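# Nest the open wooden boxes, largest upright on table

## Task

Stack every open wooden box inside the next larger one so that each rests level with its opening facing upward (some may begin tipped on a side or turned over), with the largest box standing upright on the table.

## Robot and tools

Robot: two UR-style arms, left_arm and right_arm, each ending in a sixteen-motor four-digit hand (left_arm has a left hand, the mirror of the right hand on right_arm). Base roots in the scene frame: left_arm at (-0.033, +0.322, +0.023) m, right_arm at (+0.032, -0.506, +0.022) m, both facing almost the same way. A fixed post stands behind the arms. Occasionally a loose object gets a brief outside nudge.

Frames. Scene frame: origin at table-top height between the arms, +z up, +x out over the table, +y toward left_arm. Fixed cameras and the table use it. Reported hand positions (m), quaternions (wxyz) and velocities use each arm's own base frame. Commanded offsets use the axes of that arm's current Hand target. Hand point axes: +z along straightened fingers toward the tips, +y out of the palm face, +x across the palm away from the thumb on the right hand but toward the thumb on the left hand.

Row layout (both execute_actions and move): 48 numbers, each in [-1, 1]. Left arm first: dx, dy, dz, rx, ry, rz, then 16 hand motors, then current_limit, speed; then the same 24 for the right arm. Motor order: index_mcp, index_abd, index_pip, index_dip, middle_mcp, middle_abd, middle_pip, middle_dip, ring_mcp, ring_abd, ring_pip, ring_dip, thumb_cmc, thumb_axl, thumb_mcp, thumb_ipl. The six pose numbers are an offset, not a pose: 1.0 equals 0.6 m of travel or 180 degrees of turn, and rx, ry, rz form a single rotation vector. Sending six zeros asks nothing new of that arm. Hand numbers are absolute goal angles scaled between each hinge's two stops; zero is a real goal, so to leave a hand unchanged resend its hand_goal, hand_current_limit and hand_speed. Straight values: finger _mcp +0.75, _abd 0.00, _pip +0.58, _dip +0.70; thumb_cmc +0.71, thumb_axl +0.68, thumb_mcp +0.23, thumb_ipl +0.17. Moving toward -1 curls a finger toward the palm; thumb_cmc toward -1 brings the thumb in front of the palm. current_limit maps -1..+1 to 0..550 mA (floor 11 mA); speed sets hinge rate as (speed+1)/2 of 8.5 rad/s. Defaults at start: current_limit +0.4, speed -0.6. Settings persist.

execute_actions: actions is a list of actions; each action is 1 to 15 rows, one row per 1/30 s, a short action repeating its final row up to step 15. Every row's offset counts from the Hand target at that action's start (not from the previous row); the next action starts from the new Hand target, so the same offset repeated keeps moving. Images appear only if actions is empty or cameras names them.

move: target is one row or a list of up to 15 rows, all offsets measured from the Hand targets at the move's start. Paths are straight, all end together, capped at 10 s. speed: m/s, 0.002 to 3.6 (default 0.25), turn rate twice that in rad/s; one value or one per target. blend: corner rounding radius in m for lists (0 = stop at each). stop_force: 3 to 120 N; an arm's path ends when its wrist sensor feels that much extra push against its motion, then it backs off slightly; all list rows must share hand numbers. zero (with stop_force): true re-zeros before the move. blocking=false returns after about 0.5 s while the move continues (not allowed with stop_force). The result adds a move: line giving the outcome (done, off_target, moving, held, fault) and limits such as paced or held.

Other tools: wait(seconds 0 to 3600); stop (brakes a running move); zoom_image(camera, region [x0, y0, x1, y1] in image pixels, at most 504 by 504); zero_wrist_force(arm: left_arm or right_arm); read_manual (licence text only); finished_scene(scene 1), which is final. Cameras: cam_high 896x504, cam_low 896x504, cam_left_wrist 672x504, cam_right_wrist 672x504; ["all"] shows all, [] none.

Results: per arm, end_effector_position and quaternion, velocities, Hand target (the clipped last command; the next offsets count from it), joint positions and torques, Wrist force and Wrist torque in the hand's axes (plus a peak-force line), and per motor hand_goal, hand_measured, hand_current_ma and hand_state (moving, goal, blocked, overload). The hand often rests a little short of Hand target; a following execute_actions call re-requests it, or add the missing distance. Warning lines include HAND FAULT (later calls in the same reply are skipped), MOTOR HOT and OVER-TEMPERATURE FAULT.

Cautions. Orientation commands are clipped to within 32 degrees of the current orientation per step. Large contact torque, or roughly 150 N on any part, halts that arm for 10 s; the wrists are weakest (limit 26.6 N m). Arms are stiff, so aiming even slightly past a firm contact can fault; approach slowly with stop_force. Keep the wrist away from the first joint's axis. A motor drawing 495 mA or more for 5 s shuts off for 10 s. Do not let the arms or hands press on each other. Avoid drops, slams, releasing moving parts and hard hits; anything left off the table fails the task. The finished stack must stay put without the robot.

Each tool is called after ">>>" as a command line: name --argument value for each argument, lists and objects as JSON in quotes; but a table of rows of numbers goes row by row, as --pt "numbers of a row", without its own name.

## Session

>>> execute_actions --actions '[]'

Scene clock: 0.00 s.
left_arm: end_effector_position=(+0.5415, -0.0867, +0.3383) hand_goal=(+0.754, +0.000, +0.576, +0.696, +0.754, +0.000, +0.576, +0.696, +0.754, +0.000, +0.576, +0.696, +0.714, +0.678, +0.226, +0.168) hand_measured=(+0.7535, +0.0007, +0.5770, +0.6958, +0.7535, -0.0008, +0.5770, +0.6958, +0.7535, +0.0007, +0.5770, +0.6958, +0.7142, +0.6777, +0.2262, +0.1672) hand_current_ma=(-18, -7, +14, -12, -12, +10, +2, -17, +12, -9, -5, -15, +3, -8, +10, -8) hand_state=(goal, goal, goal, goal, goal, goal, goal, goal, goal, goal, goal, goal, goal, goal, goal, goal) hand_current_limit=0.40 hand_speed=-0.60 end_effector_quat_wxyz=(-0.298, -0.043, +0.876, +0.377) | right_arm: end_effector_position=(+0.6018, +0.2857, +0.3731) hand_goal=(+0.754, +0.000, +0.576, +0.696, +0.754, +0.000, +0.576, +0.696, +0.754, +0.000, +0.576, +0.696, +0.714, +0.678, +0.226, +0.168) hand_measured=(+0.7535, +0.0007, +0.5770, +0.6958, +0.7523, -0.0008, +0.5770, +0.6958, +0.7535, -0.0008, +0.5770, +0.6971, +0.7129, +0.6767, +0.2252, +0.1681) hand_current_ma=(-7, -1, +0, -13, +6, -5, -2, -13, +4, -10, -8, +6, -9, +0, +2, +10) hand_state=(goal, goal, goal, goal, goal, goal, goal, goal, goal, goal, goal, goal, goal, goal, goal, goal) hand_current_limit=0.40 hand_speed=-0.60 end_effector_quat_wxyz=(-0.063, -0.440, +0.890, +0.104)
Joint positions: left_arm=[2.924 -2.251 -0.948 -2.414 2.093 -2.145] | right_arm=[0.077 -0.998 0.804 -1.18 -1.425 3.856]
Joint velocities: within noise
Joint torques (N m): no reading
Motor temperatures (°C): left_arm=[36 40 37 39 47 48] | right_arm=[35 33 38 42 45 40]
Wrist force (N): no reading
Wrist torque (N m): no reading
Wrist force, peak (N): no reading
Hand target: left_arm +0.5415, -0.0867, +0.3383; -0.298, -0.043, +0.876, +0.377 | right_arm +0.6018, +0.2857, +0.3731; -0.063, -0.440, +0.890, +0.104

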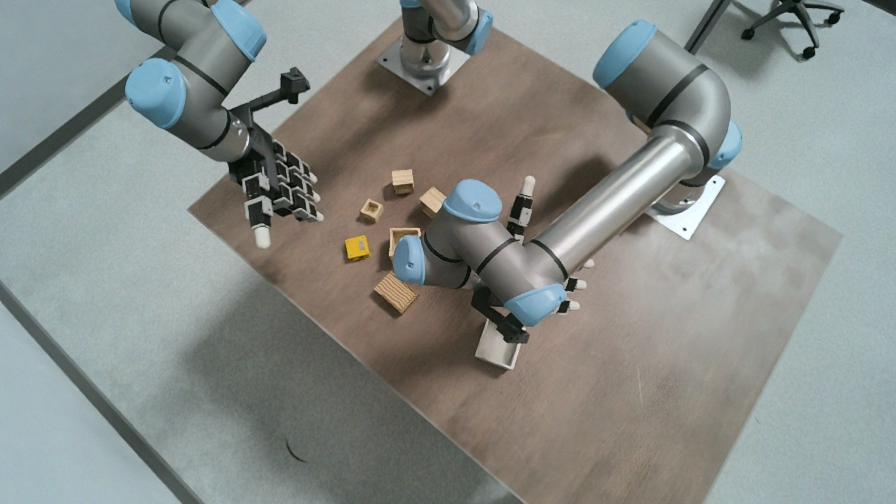

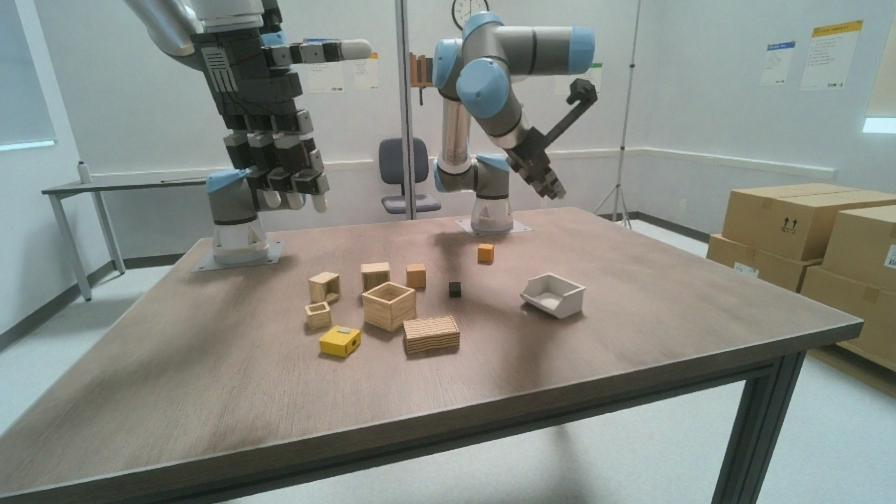

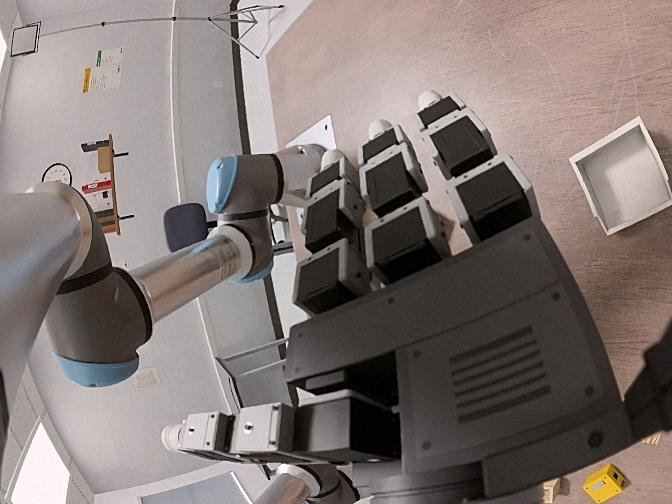

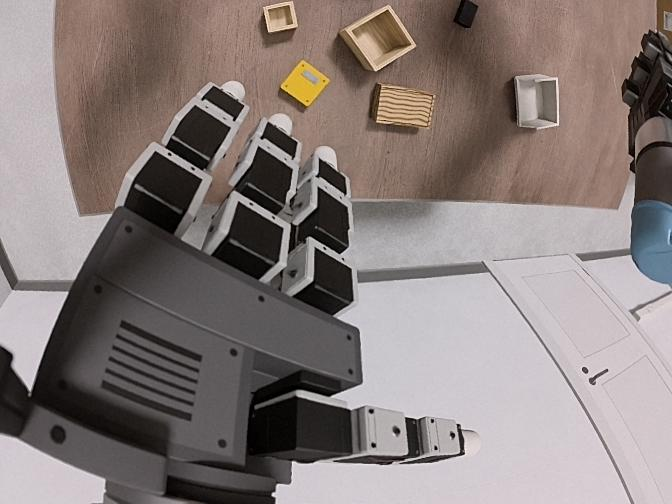

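>>> zoom_image --camera "cam_low" --region '[280, 220, 620, 380]'

>>> zoom_image --camera "cam_high" --region '[300, 140, 600, 400]'

>>> zoom_image --camera "cam_right_wrist" --region '[240, 0, 672, 160]'

Scaled by 1.482 from the camera's image (finer frame: 1280x720).

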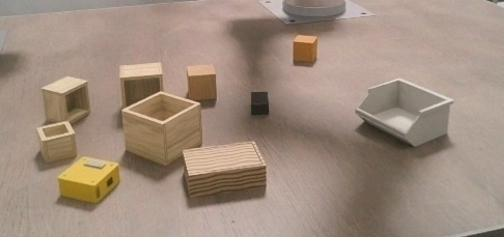

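Scaled by 1.680 from the camera's image (finer frame: 1280x720).

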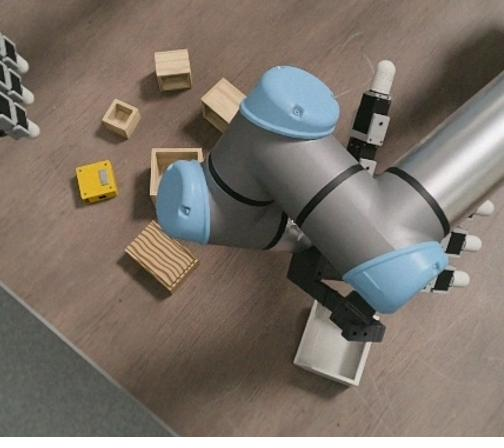

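Scaled by 1.167 from the camera's image (finer frame: 960x720).

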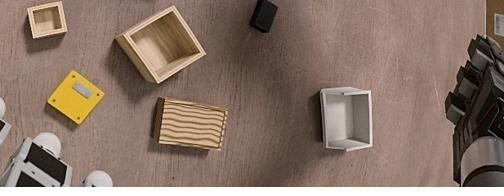

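>>> move --target '[0.109,0.503,0.2755,0,0,0,0.754,0,0.576,0.696,0.754,0,0.576,0.696,0.754,0,0.576,0.696,0.714,0.678,0.226,0.168,0.4,-0.6,0,0,0,0,0,0,0.754,0,0.576,0.696,0.754,0,0.576,0.696,0.754,0,0.576,0.696,0.714,0.678,0.226,0.168,0.4,-0.6]' --cameras '["all"]'

Scene clock: 38.17 s.
left_arm: end_effector_position=(+0.4533, +0.1706, +0.4683) hand_goal=(+0.754, +0.000, +0.576, +0.696, +0.754, +0.000, +0.576, +0.696, +0.754, +0.000, +0.576, +0.696, +0.714, +0.678, +0.226, +0.168) hand_measured=(+0.7619, +0.0007, +0.5770, +0.6958, +0.7607, +0.0007, +0.5770, +0.6958, +0.7619, +0.0007, +0.5770, +0.6958, +0.7205, +0.6777, +0.2252, +0.1681) hand_current_ma=(-1, -7, +8, -6, +5, +10, +3, -1, -1, -3, -11, -19, +7, -8, +0, -2) hand_state=(goal, goal, goal, goal, goal, goal, goal, goal, goal, goal, goal, goal, goal, goal, goal, goal) hand_current_limit=0.40 hand_speed=-0.60 end_effector_quat_wxyz=(-0.300, -0.046, +0.875, +0.378) | right_arm: end_effector_position=(+0.6018, +0.2857, +0.3731) hand_goal=(+0.754, +0.000, +0.576, +0.696, +0.754, +0.000, +0.576, +0.696, +0.754, +0.000, +0.576, +0.696, +0.714, +0.678, +0.226, +0.168) hand_measured=(+0.7523, -0.0008, +0.5770, +0.6958, +0.7523, +0.0007, +0.5757, +0.6971, +0.7535, +0.0007, +0.5770, +0.6958, +0.7129, +0.6767, +0.2232, +0.1672) hand_current_ma=(+5, -8, +3, -5, +11, -2, -1, -20, +17, -9, -8, -1, -9, -1, +8, +6) hand_state=(goal, goal, goal, goal, goal, goal, goal, goal, goal, goal, goal, goal, goal, goal, goal, goal) hand_current_limit=0.40 hand_speed=-0.60 end_effector_quat_wxyz=(-0.063, -0.440, +0.890, +0.104)
Joint positions: left_arm=[3.322 -1.819 -1.298 -2.282 2.379 -1.799] | right_arm=[0.077 -0.998 0.804 -1.18 -1.425 3.856]
Joint torques (N m): left_arm=[-5.76 22.73 29.14 -1.89 -1.3 -1.32] | right_arm=[-0.39 -43.3 -23.36 -1.74 0.28 0.09]
Wrist force (N): left_arm=[-0.3 0.5 0.2] | right_arm=[0.0 -0.2 0.1]
Wrist torque (N m): left_arm=[0.07 0.07 0.14] | right_arm=[-0.04 -0.01 -0.01]
Wrist force, peak (N): left_arm=[0.8 6.0 2.5] | right_arm=[-0.5 -0.3 0.4]
Hand target: left_arm +0.4534, +0.1704, +0.4682; -0.300, -0.046, +0.875, +0.378 (not the last commanded pose) | right_arm +0.6018, +0.2857, +0.3731; -0.063, -0.440, +0.890, +0.104
Off the commanded pose: left_arm 0.049 m, 0 deg | right_arm 0.000 m, 0 deg.
move: held (left_arm; a check stopped the path); limits=held
pose unreachable (left arm): on one or more control steps of this call, first in action 0 (counted from 0), this arm could not follow its commanded pose, so it was not sent that pose on those steps. It may still have moved: this result reports where it is.
cause: moving toward the commanded pose would bring two parts of the arm too close to each other (joints 4 (wrist 1) to 6 (wrist 3) lie between them).
cam_left_wrist: T_world_to_cam=[[0.55392, -0.16943, -0.81515, 0.13175], [-0.03212, -0.98269, 0.18242, 0.04915], [-0.83195, -0.07486, -0.54977, 0.7699]] pos_world=[0.56912, 0.12826, 0.5217]

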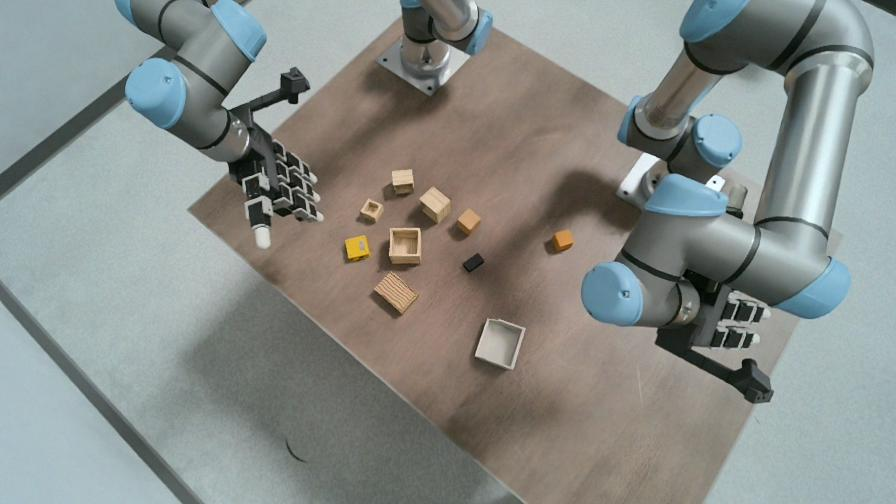

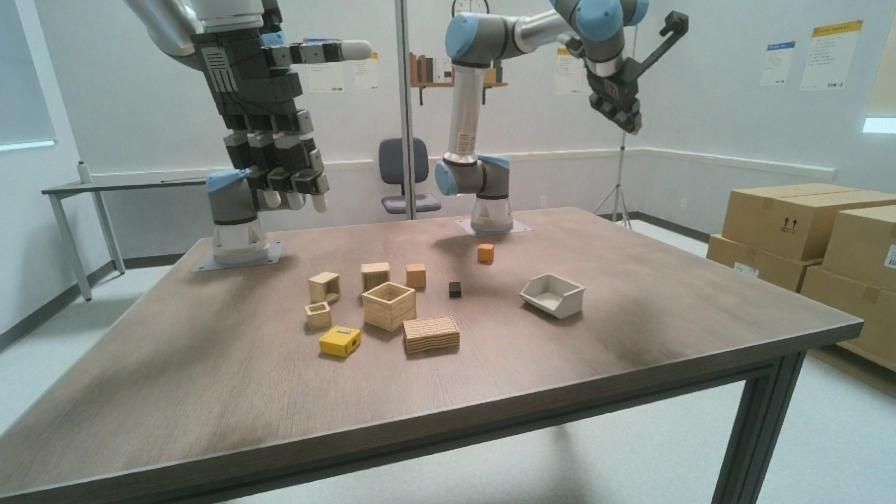

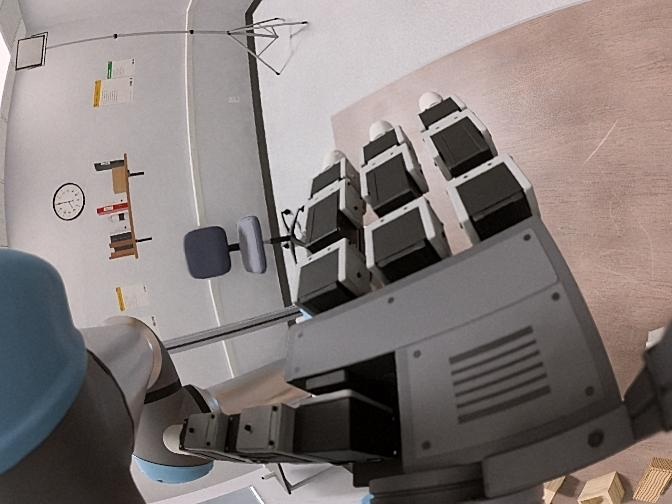

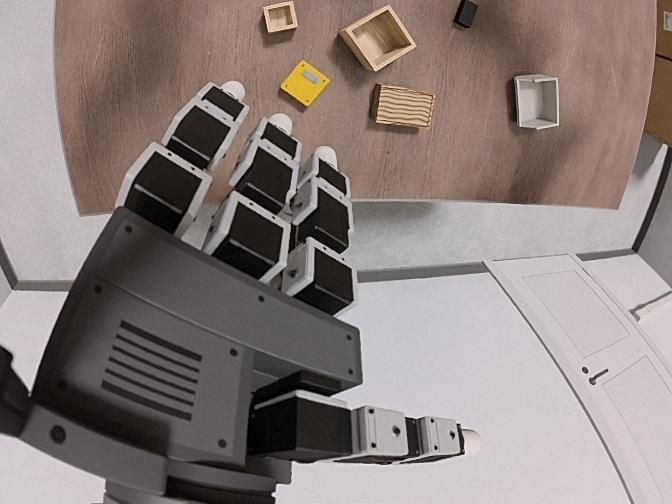

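>>> zoom_image --camera "cam_high" --region '[330, 150, 510, 330]'

>>> zoom_image --camera "cam_low" --region '[290, 240, 480, 370]'

Scaled by 2.800 from the camera's image (finer frame: 1280x720).

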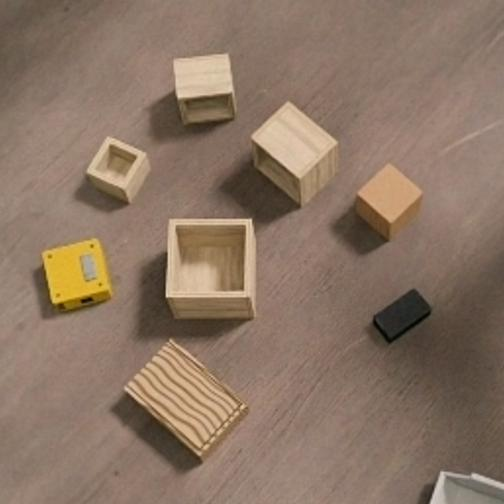

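Scaled by 2.653 from the camera's image (finer frame: 1280x720).

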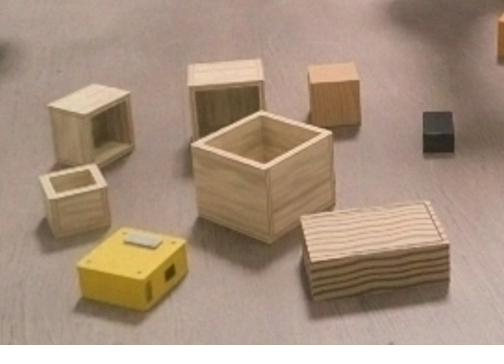

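>>> zoom_image --camera "cam_high" --region '[380, 160, 480, 240]'

>>> zoom_image --camera "cam_high" --region '[340, 190, 440, 270]'

>>> zoom_image --camera "cam_low" --region '[290, 250, 430, 350]'

Scaled by 5.040 from the camera's image (finer frame: 1280x720).

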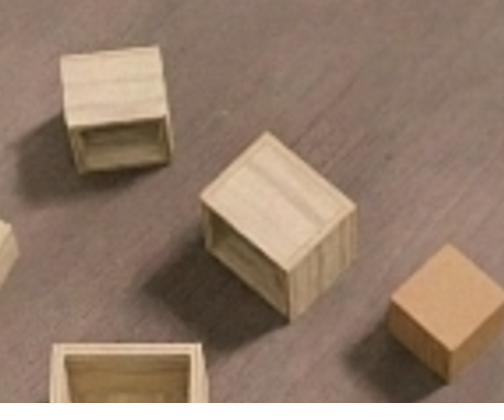

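Scaled by 5.040 from the camera's image (finer frame: 1280x720).

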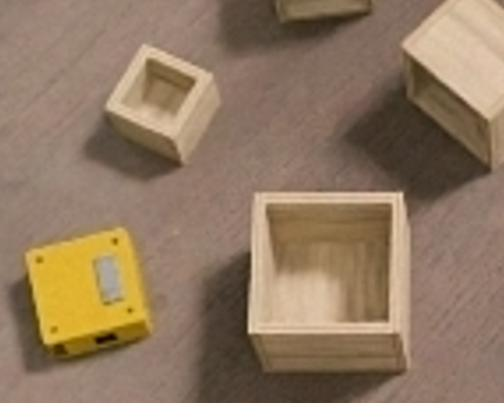

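Scaled by 3.600 from the camera's image (finer frame: 1280x720).

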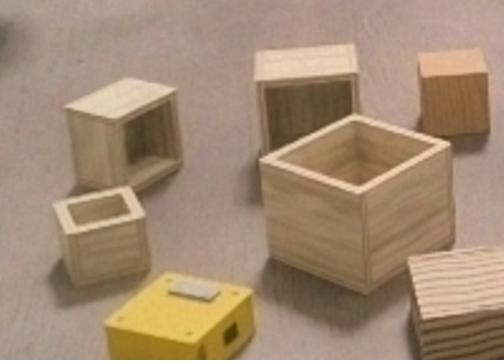

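>>> move --target '[0,0,0,0,0,0,0.754,0,0.576,0.696,0.754,0,0.576,0.696,0.754,0,0.576,0.696,0.714,0.678,0.226,0.168,0.4,-0.6,0.0663,0.2202,0.3913,0.2508,-0.3009,-0.6494,0.918,0,-0.299,0.08,1,0,0.576,0.696,1,0,0.576,0.696,-0.5,0.678,-0.09,0.168,0.2,-0.5]' --speed 0.4 --cameras '["all"]'

Scene clock: 194.97 s.
left_arm: end_effector_position=(+0.4534, +0.1704, +0.4682) hand_goal=(+0.754, +0.000, +0.576, +0.696, +0.754, +0.000, +0.576, +0.696, +0.754, +0.000, +0.576, +0.696, +0.714, +0.678, +0.226, +0.168) hand_measured=(+0.7607, +0.0007, +0.5757, +0.6958, +0.7607, -0.0008, +0.5770, +0.6958, +0.7619, -0.0008, +0.5770, +0.6958, +0.7205, +0.6777, +0.2252, +0.1681) hand_current_ma=(-6, -3, +11, -12, +9, +11, +3, +4, -6, -7, -4, -8, +9, -3, -1, +0) hand_state=(goal, goal, goal, goal, goal, goal, goal, goal, goal, goal, goal, goal, goal, goal, goal, goal) hand_current_limit=0.40 hand_speed=-0.60 end_effector_quat_wxyz=(-0.300, -0.046, +0.875, +0.378) | right_arm: end_effector_position=(+0.4280, +0.3626, +0.1780) hand_goal=(+0.918, +0.000, -0.298, +0.080, +1.000, +0.000, +0.576, +0.696, +1.000, +0.000, +0.576, +0.696, -0.500, +0.678, -0.090, +0.168) hand_measured=(+0.9066, -0.0081, -0.2968, +0.0804, +0.9838, -0.0037, +0.5718, +0.6945, +0.9850, -0.0037, +0.5693, +0.6958, -0.5090, +0.6777, -0.0945, +0.1681) hand_current_ma=(+1, -2, +11, -7, +0, -9, -1, -9, -4, -3, -14, -8, -10, -3, +0, -1) hand_state=(goal, goal, goal, goal, goal, goal, goal, goal, goal, goal, goal, goal, goal, goal, goal, goal) hand_current_limit=0.20 hand_speed=-0.50 end_effector_quat_wxyz=(-0.522, +0.852, -0.035, +0.022)
Joint positions: left_arm=[3.322 -1.819 -1.298 -2.282 2.379 -1.799] | right_arm=[0.138 -1.39 2.123 -2.711 -0.516 2.031]
Joint torques (N m): left_arm=[-6.5 22.15 29.62 -1.68 -1.07 -1.5] | right_arm=[-8.78 -36.53 -10.96 -0.34 3.44 -2.17]
Wrist force (N): left_arm=[-0.2 0.6 0.1] | right_arm=[0.3 2.1 1.7]
Wrist torque (N m): left_arm=[0.10 0.06 0.14] | right_arm=[0.04 -0.13 0.28]
Wrist force, peak (N): left_arm=[-0.7 0.8 0.2] | right_arm=[0.5 2.5 1.7]
Hand target: left_arm +0.4534, +0.1704, +0.4682; -0.300, -0.046, +0.875, +0.378 | right_arm +0.4280, +0.3626, +0.1780; -0.522, +0.852, -0.035, +0.022
Off the commanded pose: left_arm 0.000 m, 0 deg | right_arm 0.000 m, 0 deg.
move: done
cam_left_wrist: T_world_to_cam=[[0.55403, -0.16942, -0.81508, 0.13147], [-0.03214, -0.9827, 0.18241, 0.04899], [-0.83188, -0.07487, -0.54989, 0.76993]] pos_world=[0.56922, 0.12806, 0.5216]
cam_right_wrist: T_world_to_cam=[[-0.76659, -0.24122, -0.5951, 0.55359], [-0.49593, -0.3663, 0.78732, 0.16119], [-0.4079, 0.89868, 0.16118, -0.05164]] pos_world=[0.48325, 0.23899, 0.21086]

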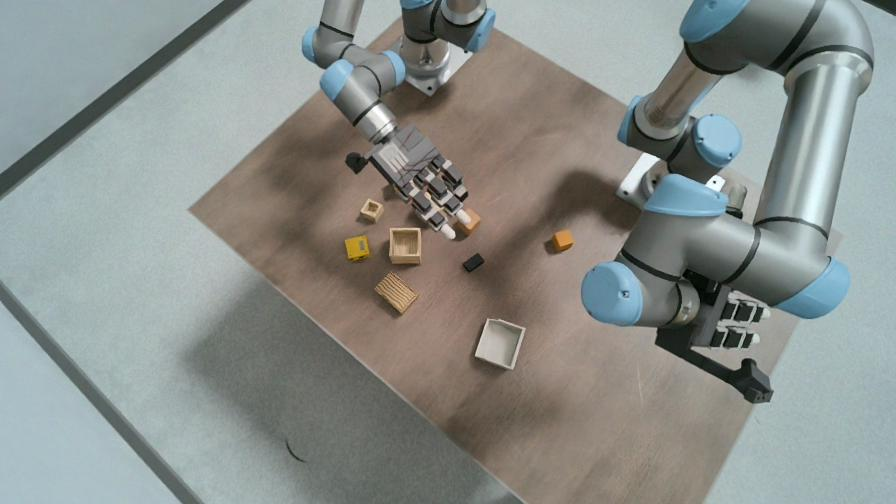

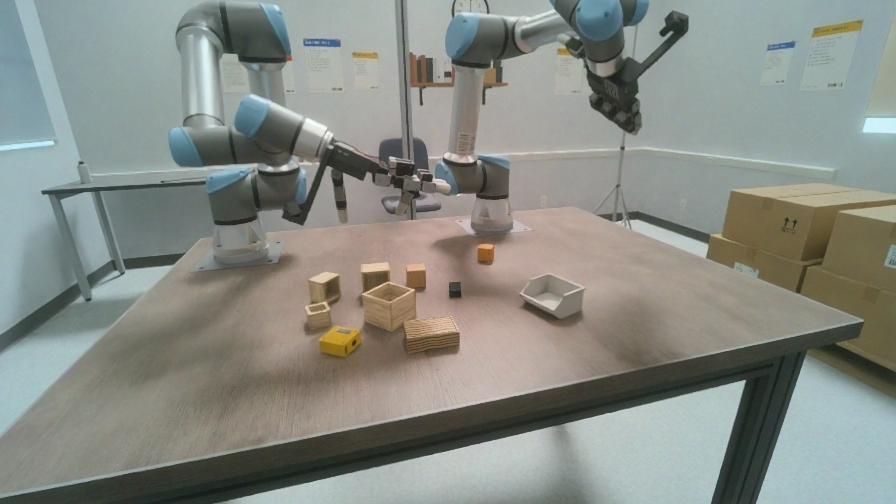

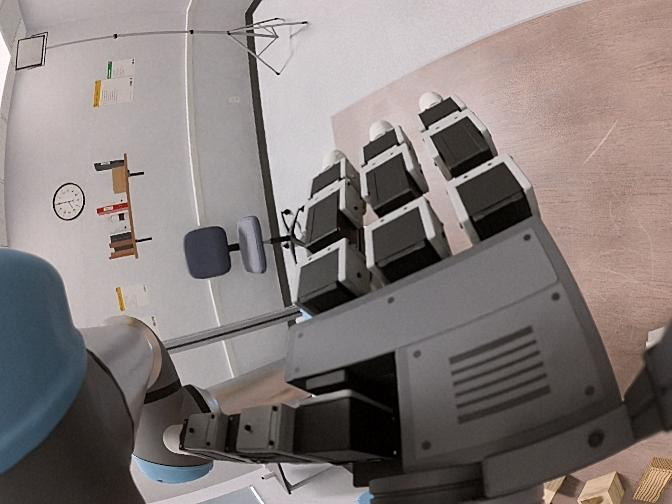

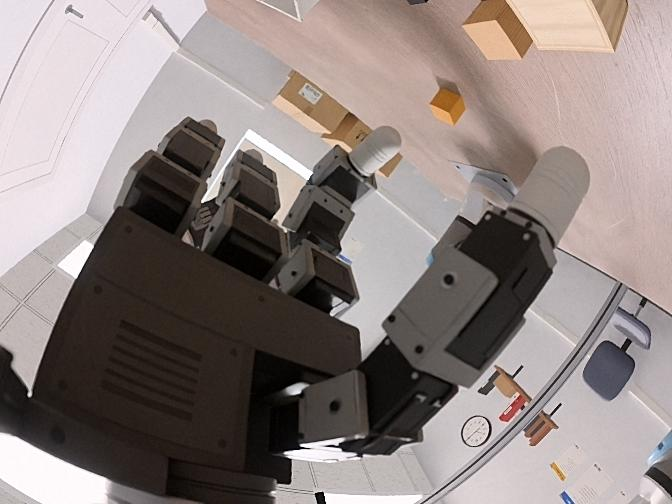

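>>> zoom_image --camera "cam_high" --region '[370, 130, 490, 250]'

>>> zoom_image --camera "cam_low" --region '[310, 130, 470, 250]'

>>> zoom_image --camera "cam_right_wrist" --region '[330, 0, 672, 250]'

Scaled by 4.200 from the camera's image (finer frame: 1280x720).

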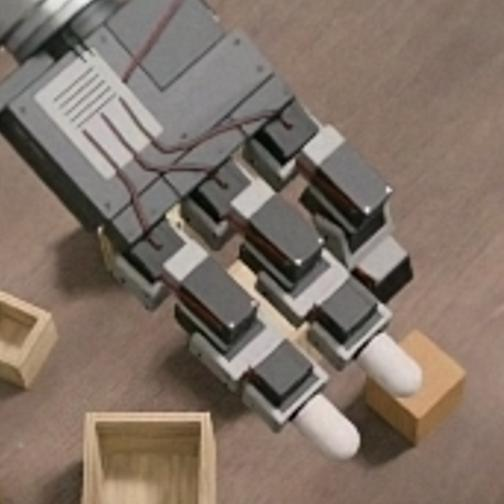

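Scaled by 3.150 from the camera's image (finer frame: 1280x720).

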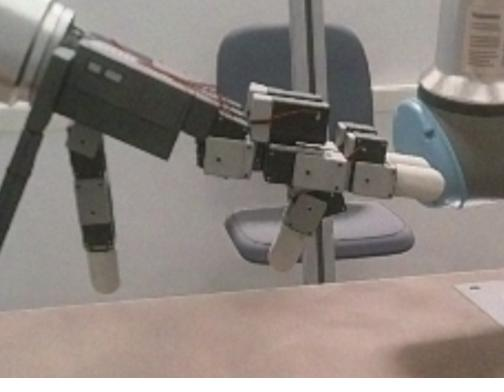

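Scaled by 1.474 from the camera's image (finer frame: 960x720).

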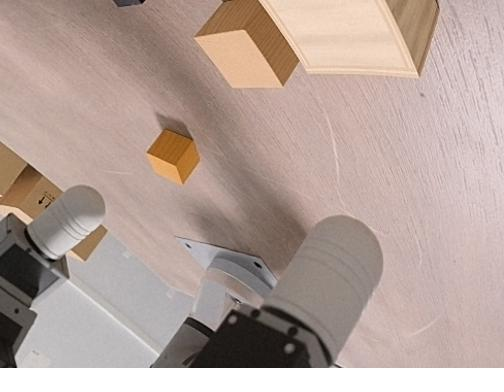

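>>> move --target '[0,0,0,0,0,0,0.754,0,0.576,0.696,0.754,0,0.576,0.696,0.754,0,0.576,0.696,0.714,0.678,0.226,0.168,0.4,-0.6,0,0.1485,0.0757,0,0,0,0.918,0,-0.299,0.08,1,0,0.576,0.696,1,0,0.576,0.696,-0.5,0.678,-0.09,0.168,0.2,-0.5]' --speed 0.2 --cameras '["cam_high","cam_low","cam_right_wrist"]'

>>> zoom_image --camera "cam_low" --region '[280, 200, 460, 350]'

>>> zoom_image --camera "cam_right_wrist" --region '[330, 0, 672, 250]'

Scene clock: 217.93 s.
left_arm: end_effector_position=(+0.4534, +0.1704, +0.4682) hand_goal=(+0.754, +0.000, +0.576, +0.696, +0.754, +0.000, +0.576, +0.696, +0.754, +0.000, +0.576, +0.696, +0.714, +0.678, +0.226, +0.168) hand_measured=(+0.7607, +0.0007, +0.5770, +0.6958, +0.7607, +0.0007, +0.5770, +0.6958, +0.7619, +0.0007, +0.5770, +0.6945, +0.7205, +0.6777, +0.2252, +0.1681) hand_current_ma=(-2, -1, -1, -21, +7, +3, +2, -8, -1, -3, +4, -7, +7, +0, -4, +5) hand_state=(goal, goal, goal, goal, goal, goal, goal, goal, goal, goal, goal, goal, goal, goal, goal, goal) hand_current_limit=0.40 hand_speed=-0.60 end_effector_quat_wxyz=(-0.300, -0.046, +0.875, +0.378) | right_arm: end_effector_position=(+0.4281, +0.3626, +0.0780) hand_goal=(+0.918, +0.000, -0.298, +0.080, +1.000, +0.000, +0.576, +0.696, +1.000, +0.000, +0.576, +0.696, -0.500, +0.678, -0.090, +0.168) hand_measured=(+0.9054, -0.0081, -0.2968, +0.0804, +0.9838, -0.0023, +0.5705, +0.6945, +0.9826, -0.0037, +0.5693, +0.6945, -0.5090, +0.6777, -0.0945, +0.1672) hand_current_ma=(-9, +6, +13, -6, -2, -3, +10, -18, +3, -4, -3, +0, -2, +4, +5, +6) hand_state=(goal, goal, goal, goal, goal, goal, goal, goal, goal, goal, goal, goal, goal, goal, goal, goal) hand_current_limit=0.20 hand_speed=-0.50 end_effector_quat_wxyz=(-0.522, +0.852, -0.035, +0.022)
Joint positions: left_arm=[3.322 -1.819 -1.298 -2.282 2.379 -1.799] | right_arm=[0.138 -1.172 2.199 -3.005 -0.516 2.03]
Joint torques (N m): left_arm=[-5.54 21.38 30.03 -1.53 -1.08 -1.48] | right_arm=[9.67 -16.57 -5.08 -4.33 -0.77 1.78]
Wrist force (N): left_arm=[-0.3 0.3 0.5] | right_arm=[0.7 1.4 1.8]
Wrist torque (N m): left_arm=[0.03 0.08 0.14] | right_arm=[-0.06 -0.20 0.14]
Wrist force, peak (N): left_arm=[-0.5 0.8 0.2] | right_arm=[0.4 2.7 2.1]
Hand target: left_arm +0.4534, +0.1704, +0.4682; -0.300, -0.046, +0.875, +0.378 | right_arm +0.4281, +0.3627, +0.0780; -0.522, +0.852, -0.035, +0.022
Off the commanded pose: left_arm 0.000 m, 0 deg | right_arm 0.000 m, 0 deg.
move: done
cam_right_wrist: T_world_to_cam=[[-0.7664, -0.24148, -0.59524, 0.49423], [-0.49596, -0.36646, 0.78723, 0.23998], [-0.40824, 0.89855, 0.16109, -0.03539]] pos_world=[0.48335, 0.23909, 0.11096]

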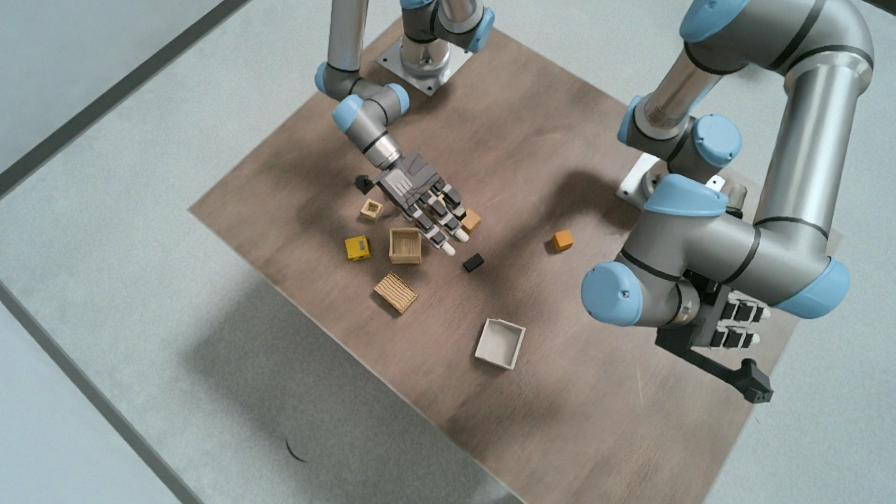

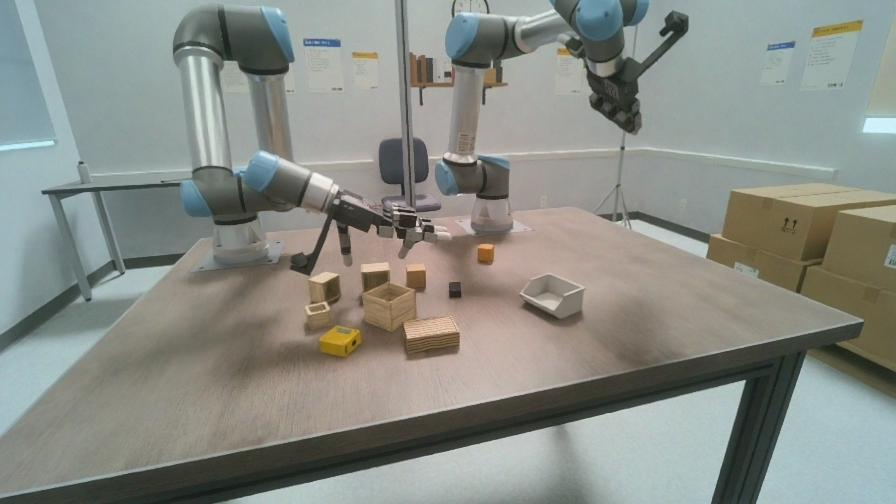

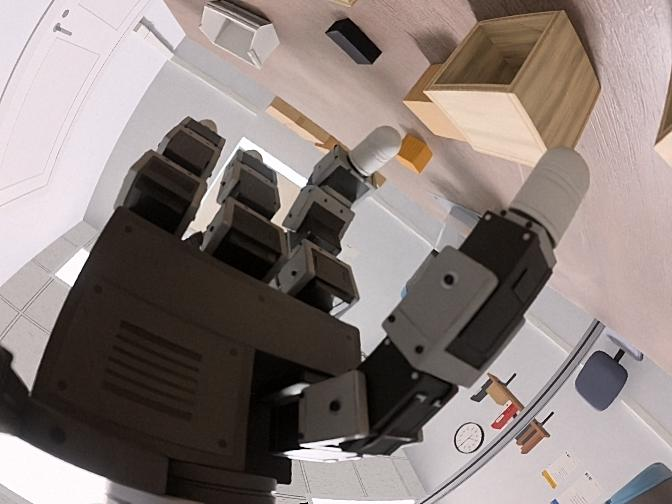

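Scaled by 2.800 from the camera's image (finer frame: 1280x720).

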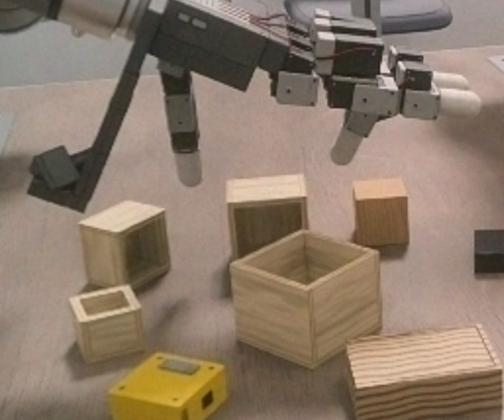

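Scaled by 1.474 from the camera's image (finer frame: 960x720).

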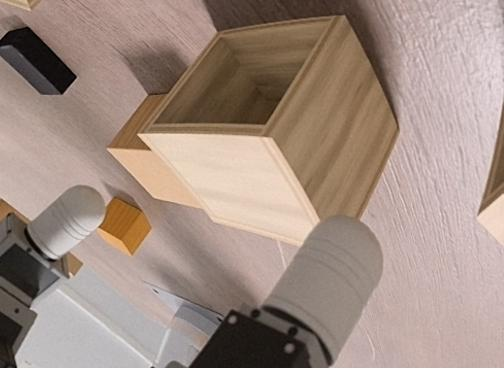

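>>> move --target '[0,0,0,0,0,0,0.754,0,0.576,0.696,0.754,0,0.576,0.696,0.754,0,0.576,0.696,0.714,0.678,0.226,0.168,0.4,-0.6,0,0.0772,0.0393,0,0,0,0.918,0,-0.299,0.08,1,0,0.576,0.696,1,0,0.576,0.696,-0.5,0.678,-0.09,0.168,0.2,-0.5]' --speed 0.08 --cameras '["cam_high","cam_low","cam_right_wrist"]'

>>> zoom_image --camera "cam_low" --region '[280, 200, 460, 350]'

>>> zoom_image --camera "cam_right_wrist" --region '[330, 0, 672, 250]'

Scene clock: 228.00 s.
left_arm: end_effector_position=(+0.4534, +0.1704, +0.4682) hand_goal=(+0.754, +0.000, +0.576, +0.696, +0.754, +0.000, +0.576, +0.696, +0.754, +0.000, +0.576, +0.696, +0.714, +0.678, +0.226, +0.168) hand_measured=(+0.7607, -0.0008, +0.5770, +0.6958, +0.7607, +0.0007, +0.5770, +0.6958, +0.7619, +0.0007, +0.5770, +0.6958, +0.7217, +0.6777, +0.2252, +0.1672) hand_current_ma=(-5, -1, -4, -8, +2, -5, -4, -9, -11, -4, +3, -14, +11, -9, -1, -5) hand_state=(goal, goal, goal, goal, goal, goal, goal, goal, goal, goal, goal, goal, goal, goal, goal, goal) hand_current_limit=0.40 hand_speed=-0.60 end_effector_quat_wxyz=(-0.300, -0.046, +0.875, +0.378) | right_arm: end_effector_position=(+0.4282, +0.3627, +0.0261) hand_goal=(+0.918, +0.000, -0.298, +0.080, +1.000, +0.000, +0.576, +0.696, +1.000, +0.000, +0.576, +0.696, -0.500, +0.678, -0.090, +0.168) hand_measured=(+0.9054, -0.0081, -0.2968, +0.0791, +0.9826, -0.0037, +0.5718, +0.6945, +0.9838, -0.0052, +0.5693, +0.6945, -0.5090, +0.6777, -0.0945, +0.1681) hand_current_ma=(-10, +5, +9, -8, +0, -1, +8, -10, +2, -6, -9, +3, -14, +10, -4, +6) hand_state=(goal, goal, goal, goal, goal, goal, goal, goal, goal, goal, goal, goal, goal, goal, goal, goal) hand_current_limit=0.20 hand_speed=-0.50 end_effector_quat_wxyz=(-0.522, +0.852, -0.035, +0.022)
Joint positions: left_arm=[3.322 -1.819 -1.298 -2.282 2.379 -1.799] | right_arm=[0.138 -1.036 2.21 -3.152 -0.516 2.03]
Joint torques (N m): left_arm=[-4.37 22.44 29.12 -1.63 -1.08 -1.42] | right_arm=[9.06 -17.75 -19.9 -4.33 -0.19 2.01]
Wrist force (N): left_arm=[-0.4 0.3 0.2] | right_arm=[0.4 1.5 1.6]
Wrist torque (N m): left_arm=[0.05 0.07 0.14] | right_arm=[-0.01 -0.13 0.12]
Wrist force, peak (N): left_arm=[-0.6 0.7 0.1] | right_arm=[0.6 2.0 1.7]
Hand target: left_arm +0.4534, +0.1704, +0.4682; -0.300, -0.046, +0.875, +0.378 | right_arm +0.4282, +0.3627, +0.0260; -0.522, +0.852, -0.035, +0.022
Off the commanded pose: left_arm 0.000 m, 0 deg | right_arm 0.000 m, 0 deg.
move: done
cam_right_wrist: T_world_to_cam=[[-0.76643, -0.24143, -0.59523, 0.46335], [-0.49592, -0.36653, 0.78722, 0.28097], [-0.40823, 0.89854, 0.16119, -0.02698]] pos_world=[0.48345, 0.23909, 0.05896]

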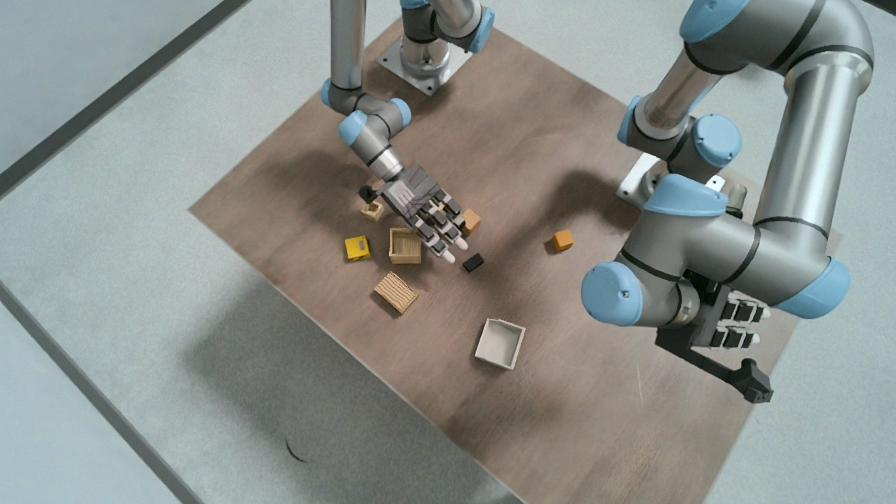

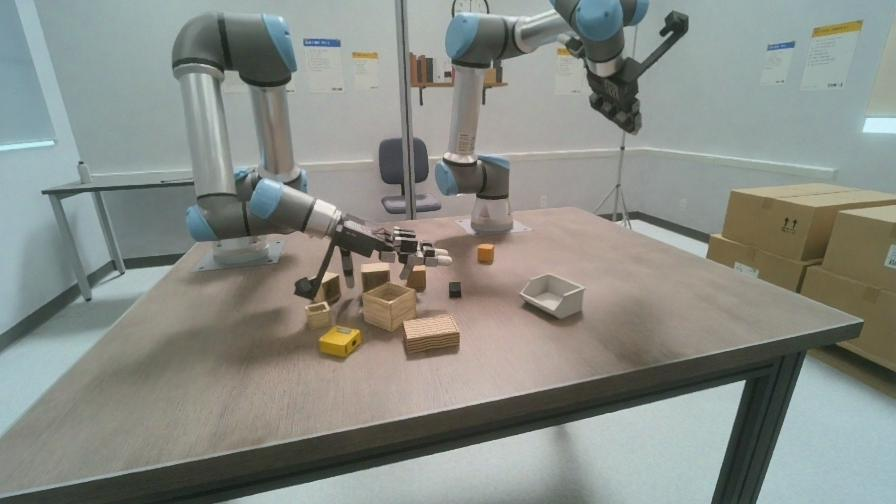

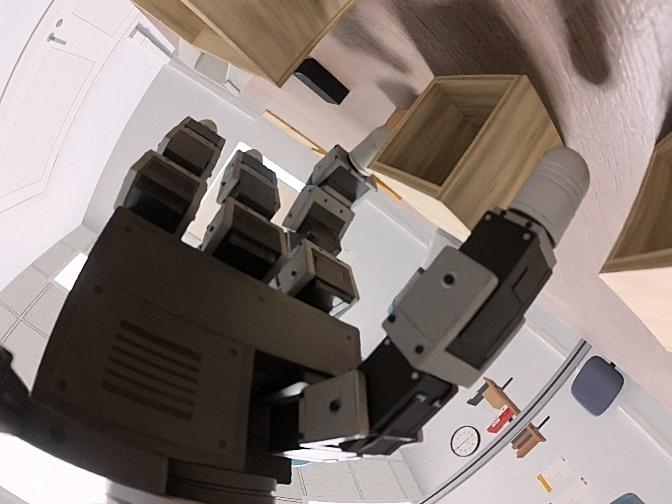

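Scaled by 2.800 from the camera's image (finer frame: 1280x720).

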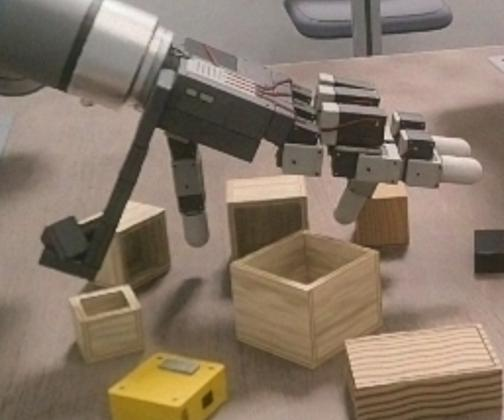

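Scaled by 1.474 from the camera's image (finer frame: 960x720).

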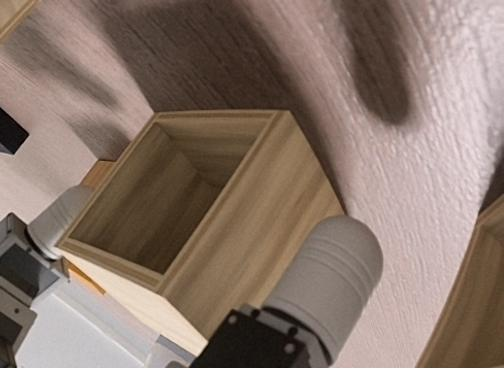

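>>> move --target '[0,0,0,0,0,0,0.754,0,0.576,0.696,0.754,0,0.576,0.696,0.754,0,0.576,0.696,0.714,0.678,0.226,0.168,0.4,-0.6,0,0,0,0,0,0,0.781,0,-0.299,0.08,1,0,0.576,0.696,1,0,0.576,0.696,-0.5,0.678,-0.202,0.168,0,-0.85]' --cameras '["cam_low","cam_right_wrist"]'

>>> zoom_image --camera "cam_right_wrist" --region '[330, 0, 672, 250]'

Scene clock: 231.63 s.
left_arm: end_effector_position=(+0.4534, +0.1704, +0.4682) hand_goal=(+0.754, +0.000, +0.576, +0.696, +0.754, +0.000, +0.576, +0.696, +0.754, +0.000, +0.576, +0.696, +0.714, +0.678, +0.226, +0.168) hand_measured=(+0.7619, +0.0007, +0.5770, +0.6958, +0.7607, +0.0007, +0.5770, +0.6958, +0.7619, -0.0008, +0.5770, +0.6958, +0.7205, +0.6777, +0.2252, +0.1681) hand_current_ma=(-12, +0, +22, -12, -4, +16, +4, +1, -4, -3, +2, -7, +3, -10, +10, -7) hand_state=(goal, goal, goal, goal, goal, goal, goal, goal, goal, goal, goal, goal, goal, goal, goal, goal) hand_current_limit=0.40 hand_speed=-0.60 end_effector_quat_wxyz=(-0.300, -0.046, +0.875, +0.378) | right_arm: end_effector_position=(+0.4282, +0.3627, +0.0260) hand_goal=(+0.782, +0.000, -0.298, +0.080, +1.000, +0.000, +0.576, +0.696, +1.000, +0.000, +0.576, +0.696, -0.500, +0.678, -0.202, +0.168) hand_measured=(+0.7691, -0.0066, -0.2968, +0.0804, +0.9838, -0.0023, +0.5731, +0.6932, +0.9826, -0.0052, +0.5693, +0.6971, -0.5102, +0.6756, -0.1974, +0.1700) hand_current_ma=(-9, -2, +10, -10, +0, -8, -2, -3, -5, -4, -7, +8, -3, +1, +8, +5) hand_state=(goal, goal, goal, goal, goal, goal, goal, goal, goal, goal, goal, goal, goal, goal, goal, goal) hand_current_limit=0.00 hand_speed=-0.85 end_effector_quat_wxyz=(-0.522, +0.852, -0.035, +0.022)
Joint positions: left_arm=[3.322 -1.819 -1.298 -2.282 2.379 -1.799] | right_arm=[0.138 -1.036 2.21 -3.153 -0.516 2.03]
Joint torques (N m): left_arm=[-4.05 22.19 29.29 -1.6 -1 -1.51] | right_arm=[10.54 -19.06 -20.51 -4.2 -0.66 2.07]
Wrist force (N): left_arm=[-0.2 0.4 0.4] | right_arm=[0.3 1.5 1.5]
Wrist torque (N m): left_arm=[0.04 0.06 0.16] | right_arm=[0.00 -0.12 0.11]
Wrist force, peak (N): left_arm=[-0.5 0.6 0.3] | right_arm=[0.6 1.6 1.9]
Hand target: left_arm +0.4534, +0.1704, +0.4682; -0.300, -0.046, +0.875, +0.378 | right_arm +0.4282, +0.3627, +0.0260; -0.522, +0.852, -0.035, +0.022
Off the commanded pose: left_arm 0.000 m, 0 deg | right_arm 0.000 m, 0 deg.
move: done
cam_right_wrist: T_world_to_cam=[[-0.76645, -0.24142, -0.59521, 0.4633], [-0.49596, -0.36641, 0.78726, 0.28103], [-0.40815, 0.89859, 0.1611, -0.02701]] pos_world=[0.48345, 0.23909, 0.05886]

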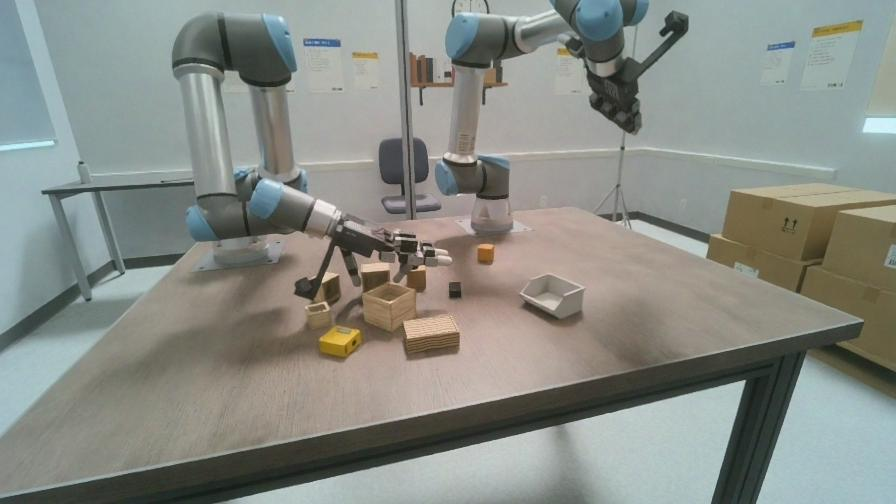

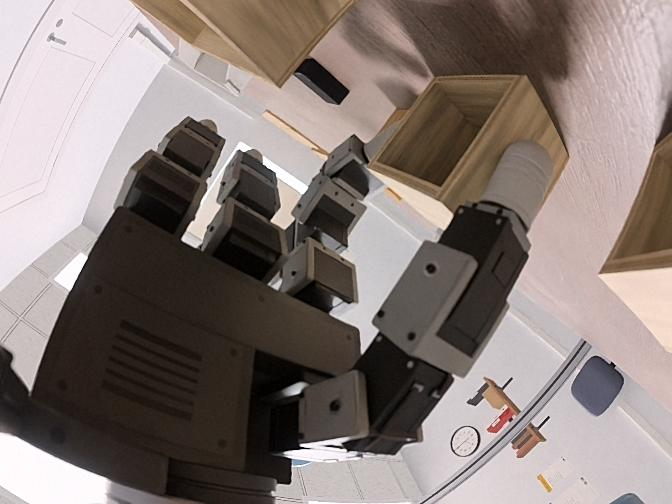

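Scaled by 1.474 from the camera's image (finer frame: 960x720).

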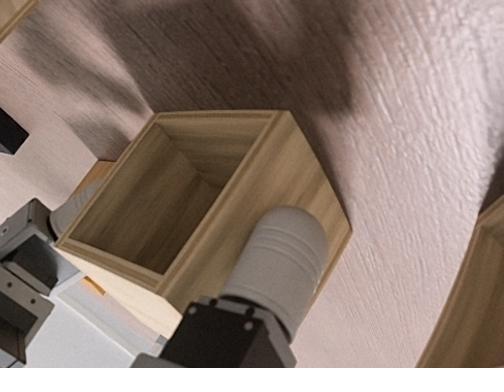

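>>> move --target '[0,0,0,0,0,0,0.754,0,0.576,0.696,0.754,0,0.576,0.696,0.754,0,0.576,0.696,0.714,0.678,0.226,0.168,0.4,-0.6,0,0,0,0,0,0,0.64,0,-0.299,0.08,1,0,0.576,0.696,1,0,0.576,0.696,-0.5,0.678,-0.34,0.168,-0.1,-0.9]' --cameras '["cam_low","cam_right_wrist"]'

>>> zoom_image --camera "cam_right_wrist" --region '[330, 0, 672, 250]'

Scene clock: 234.87 s.
left_arm: end_effector_position=(+0.4534, +0.1704, +0.4682) hand_goal=(+0.754, +0.000, +0.576, +0.696, +0.754, +0.000, +0.576, +0.696, +0.754, +0.000, +0.576, +0.696, +0.714, +0.678, +0.226, +0.168) hand_measured=(+0.7619, +0.0007, +0.5770, +0.6958, +0.7607, +0.0007, +0.5770, +0.6958, +0.7619, +0.0007, +0.5770, +0.6958, +0.7217, +0.6777, +0.2252, +0.1681) hand_current_ma=(-10, +13, +8, -2, +5, +8, +3, -7, -1, -6, +1, -13, +9, -12, +3, +7) hand_state=(goal, goal, goal, goal, goal, goal, goal, goal, goal, goal, goal, goal, goal, goal, goal, goal) hand_current_limit=0.40 hand_speed=-0.60 end_effector_quat_wxyz=(-0.300, -0.046, +0.875, +0.378) | right_arm: end_effector_position=(+0.4282, +0.3627, +0.0260) hand_goal=(+0.640, +0.000, -0.298, +0.080, +1.000, +0.000, +0.576, +0.696, +1.000, +0.000, +0.576, +0.696, -0.500, +0.678, -0.340, +0.168) hand_measured=(+0.7257, -0.0066, -0.2802, +0.0804, +0.9826, -0.0023, +0.5718, +0.6945, +0.9826, -0.0037, +0.5693, +0.6945, -0.5090, +0.6777, -0.2310, +0.1938) hand_current_ma=(+57, +6, +9, -4, -6, +7, +6, -12, +9, +9, -10, +6, -16, +14, +154, +29) hand_state=(blocked, goal, goal, goal, goal, goal, goal, goal, goal, goal, goal, goal, goal, goal, blocked, blocked) hand_current_limit=-0.10 hand_speed=-0.90 end_effector_quat_wxyz=(-0.522, +0.852, -0.035, +0.022)
Joint positions: left_arm=[3.322 -1.819 -1.298 -2.282 2.379 -1.799] | right_arm=[0.138 -1.036 2.21 -3.153 -0.516 2.03]
Joint torques (N m): left_arm=[-4.36 21.32 30.27 -1.5 -1.09 -1.48] | right_arm=[9.52 -20.56 -16.19 -3.97 -0.61 1.85]
Wrist force (N): left_arm=[-0.4 0.3 0.1] | right_arm=[0.1 0.3 0.8]
Wrist torque (N m): left_arm=[0.05 0.07 0.14] | right_arm=[-0.04 -0.12 0.12]
Wrist force, peak (N): left_arm=[-0.4 0.7 0.3] | right_arm=[0.8 1.6 1.7]
Hand target: left_arm +0.4534, +0.1704, +0.4682; -0.300, -0.046, +0.875, +0.378 | right_arm +0.4282, +0.3627, +0.0260; -0.522, +0.852, -0.035, +0.022
Off the commanded pose: left_arm 0.000 m, 0 deg | right_arm 0.000 m, 0 deg.
move: done
cam_right_wrist: T_world_to_cam=[[-0.76645, -0.24142, -0.59521, 0.4633], [-0.49596, -0.36641, 0.78726, 0.28103], [-0.40815, 0.89859, 0.1611, -0.02701]] pos_world=[0.48345, 0.23909, 0.05886]

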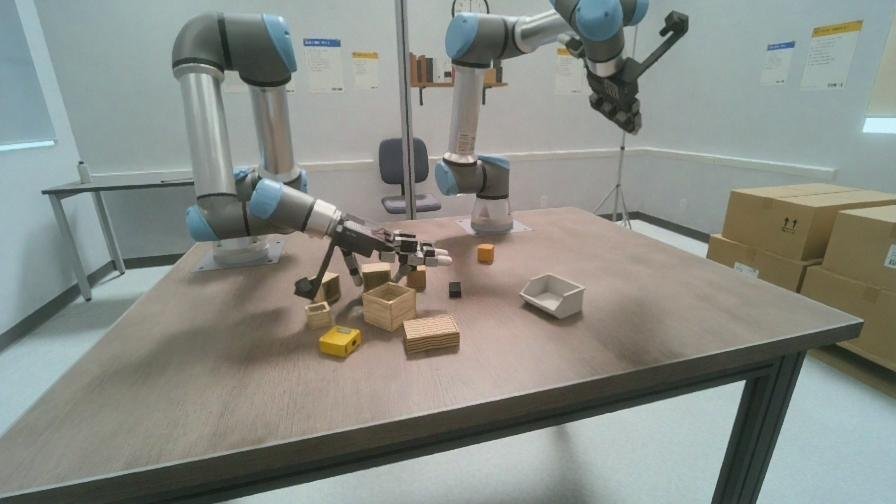

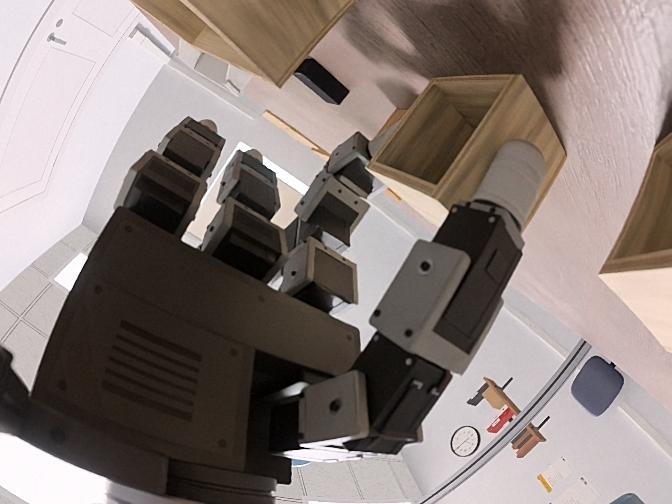

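Scaled by 1.474 from the camera's image (finer frame: 960x720).

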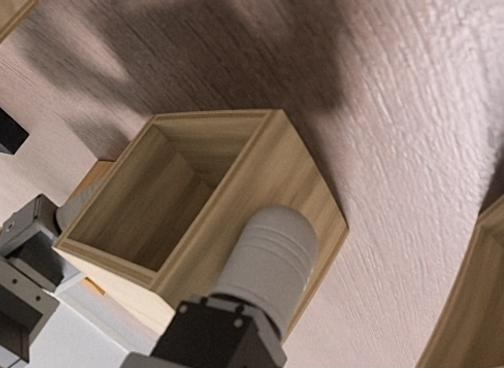

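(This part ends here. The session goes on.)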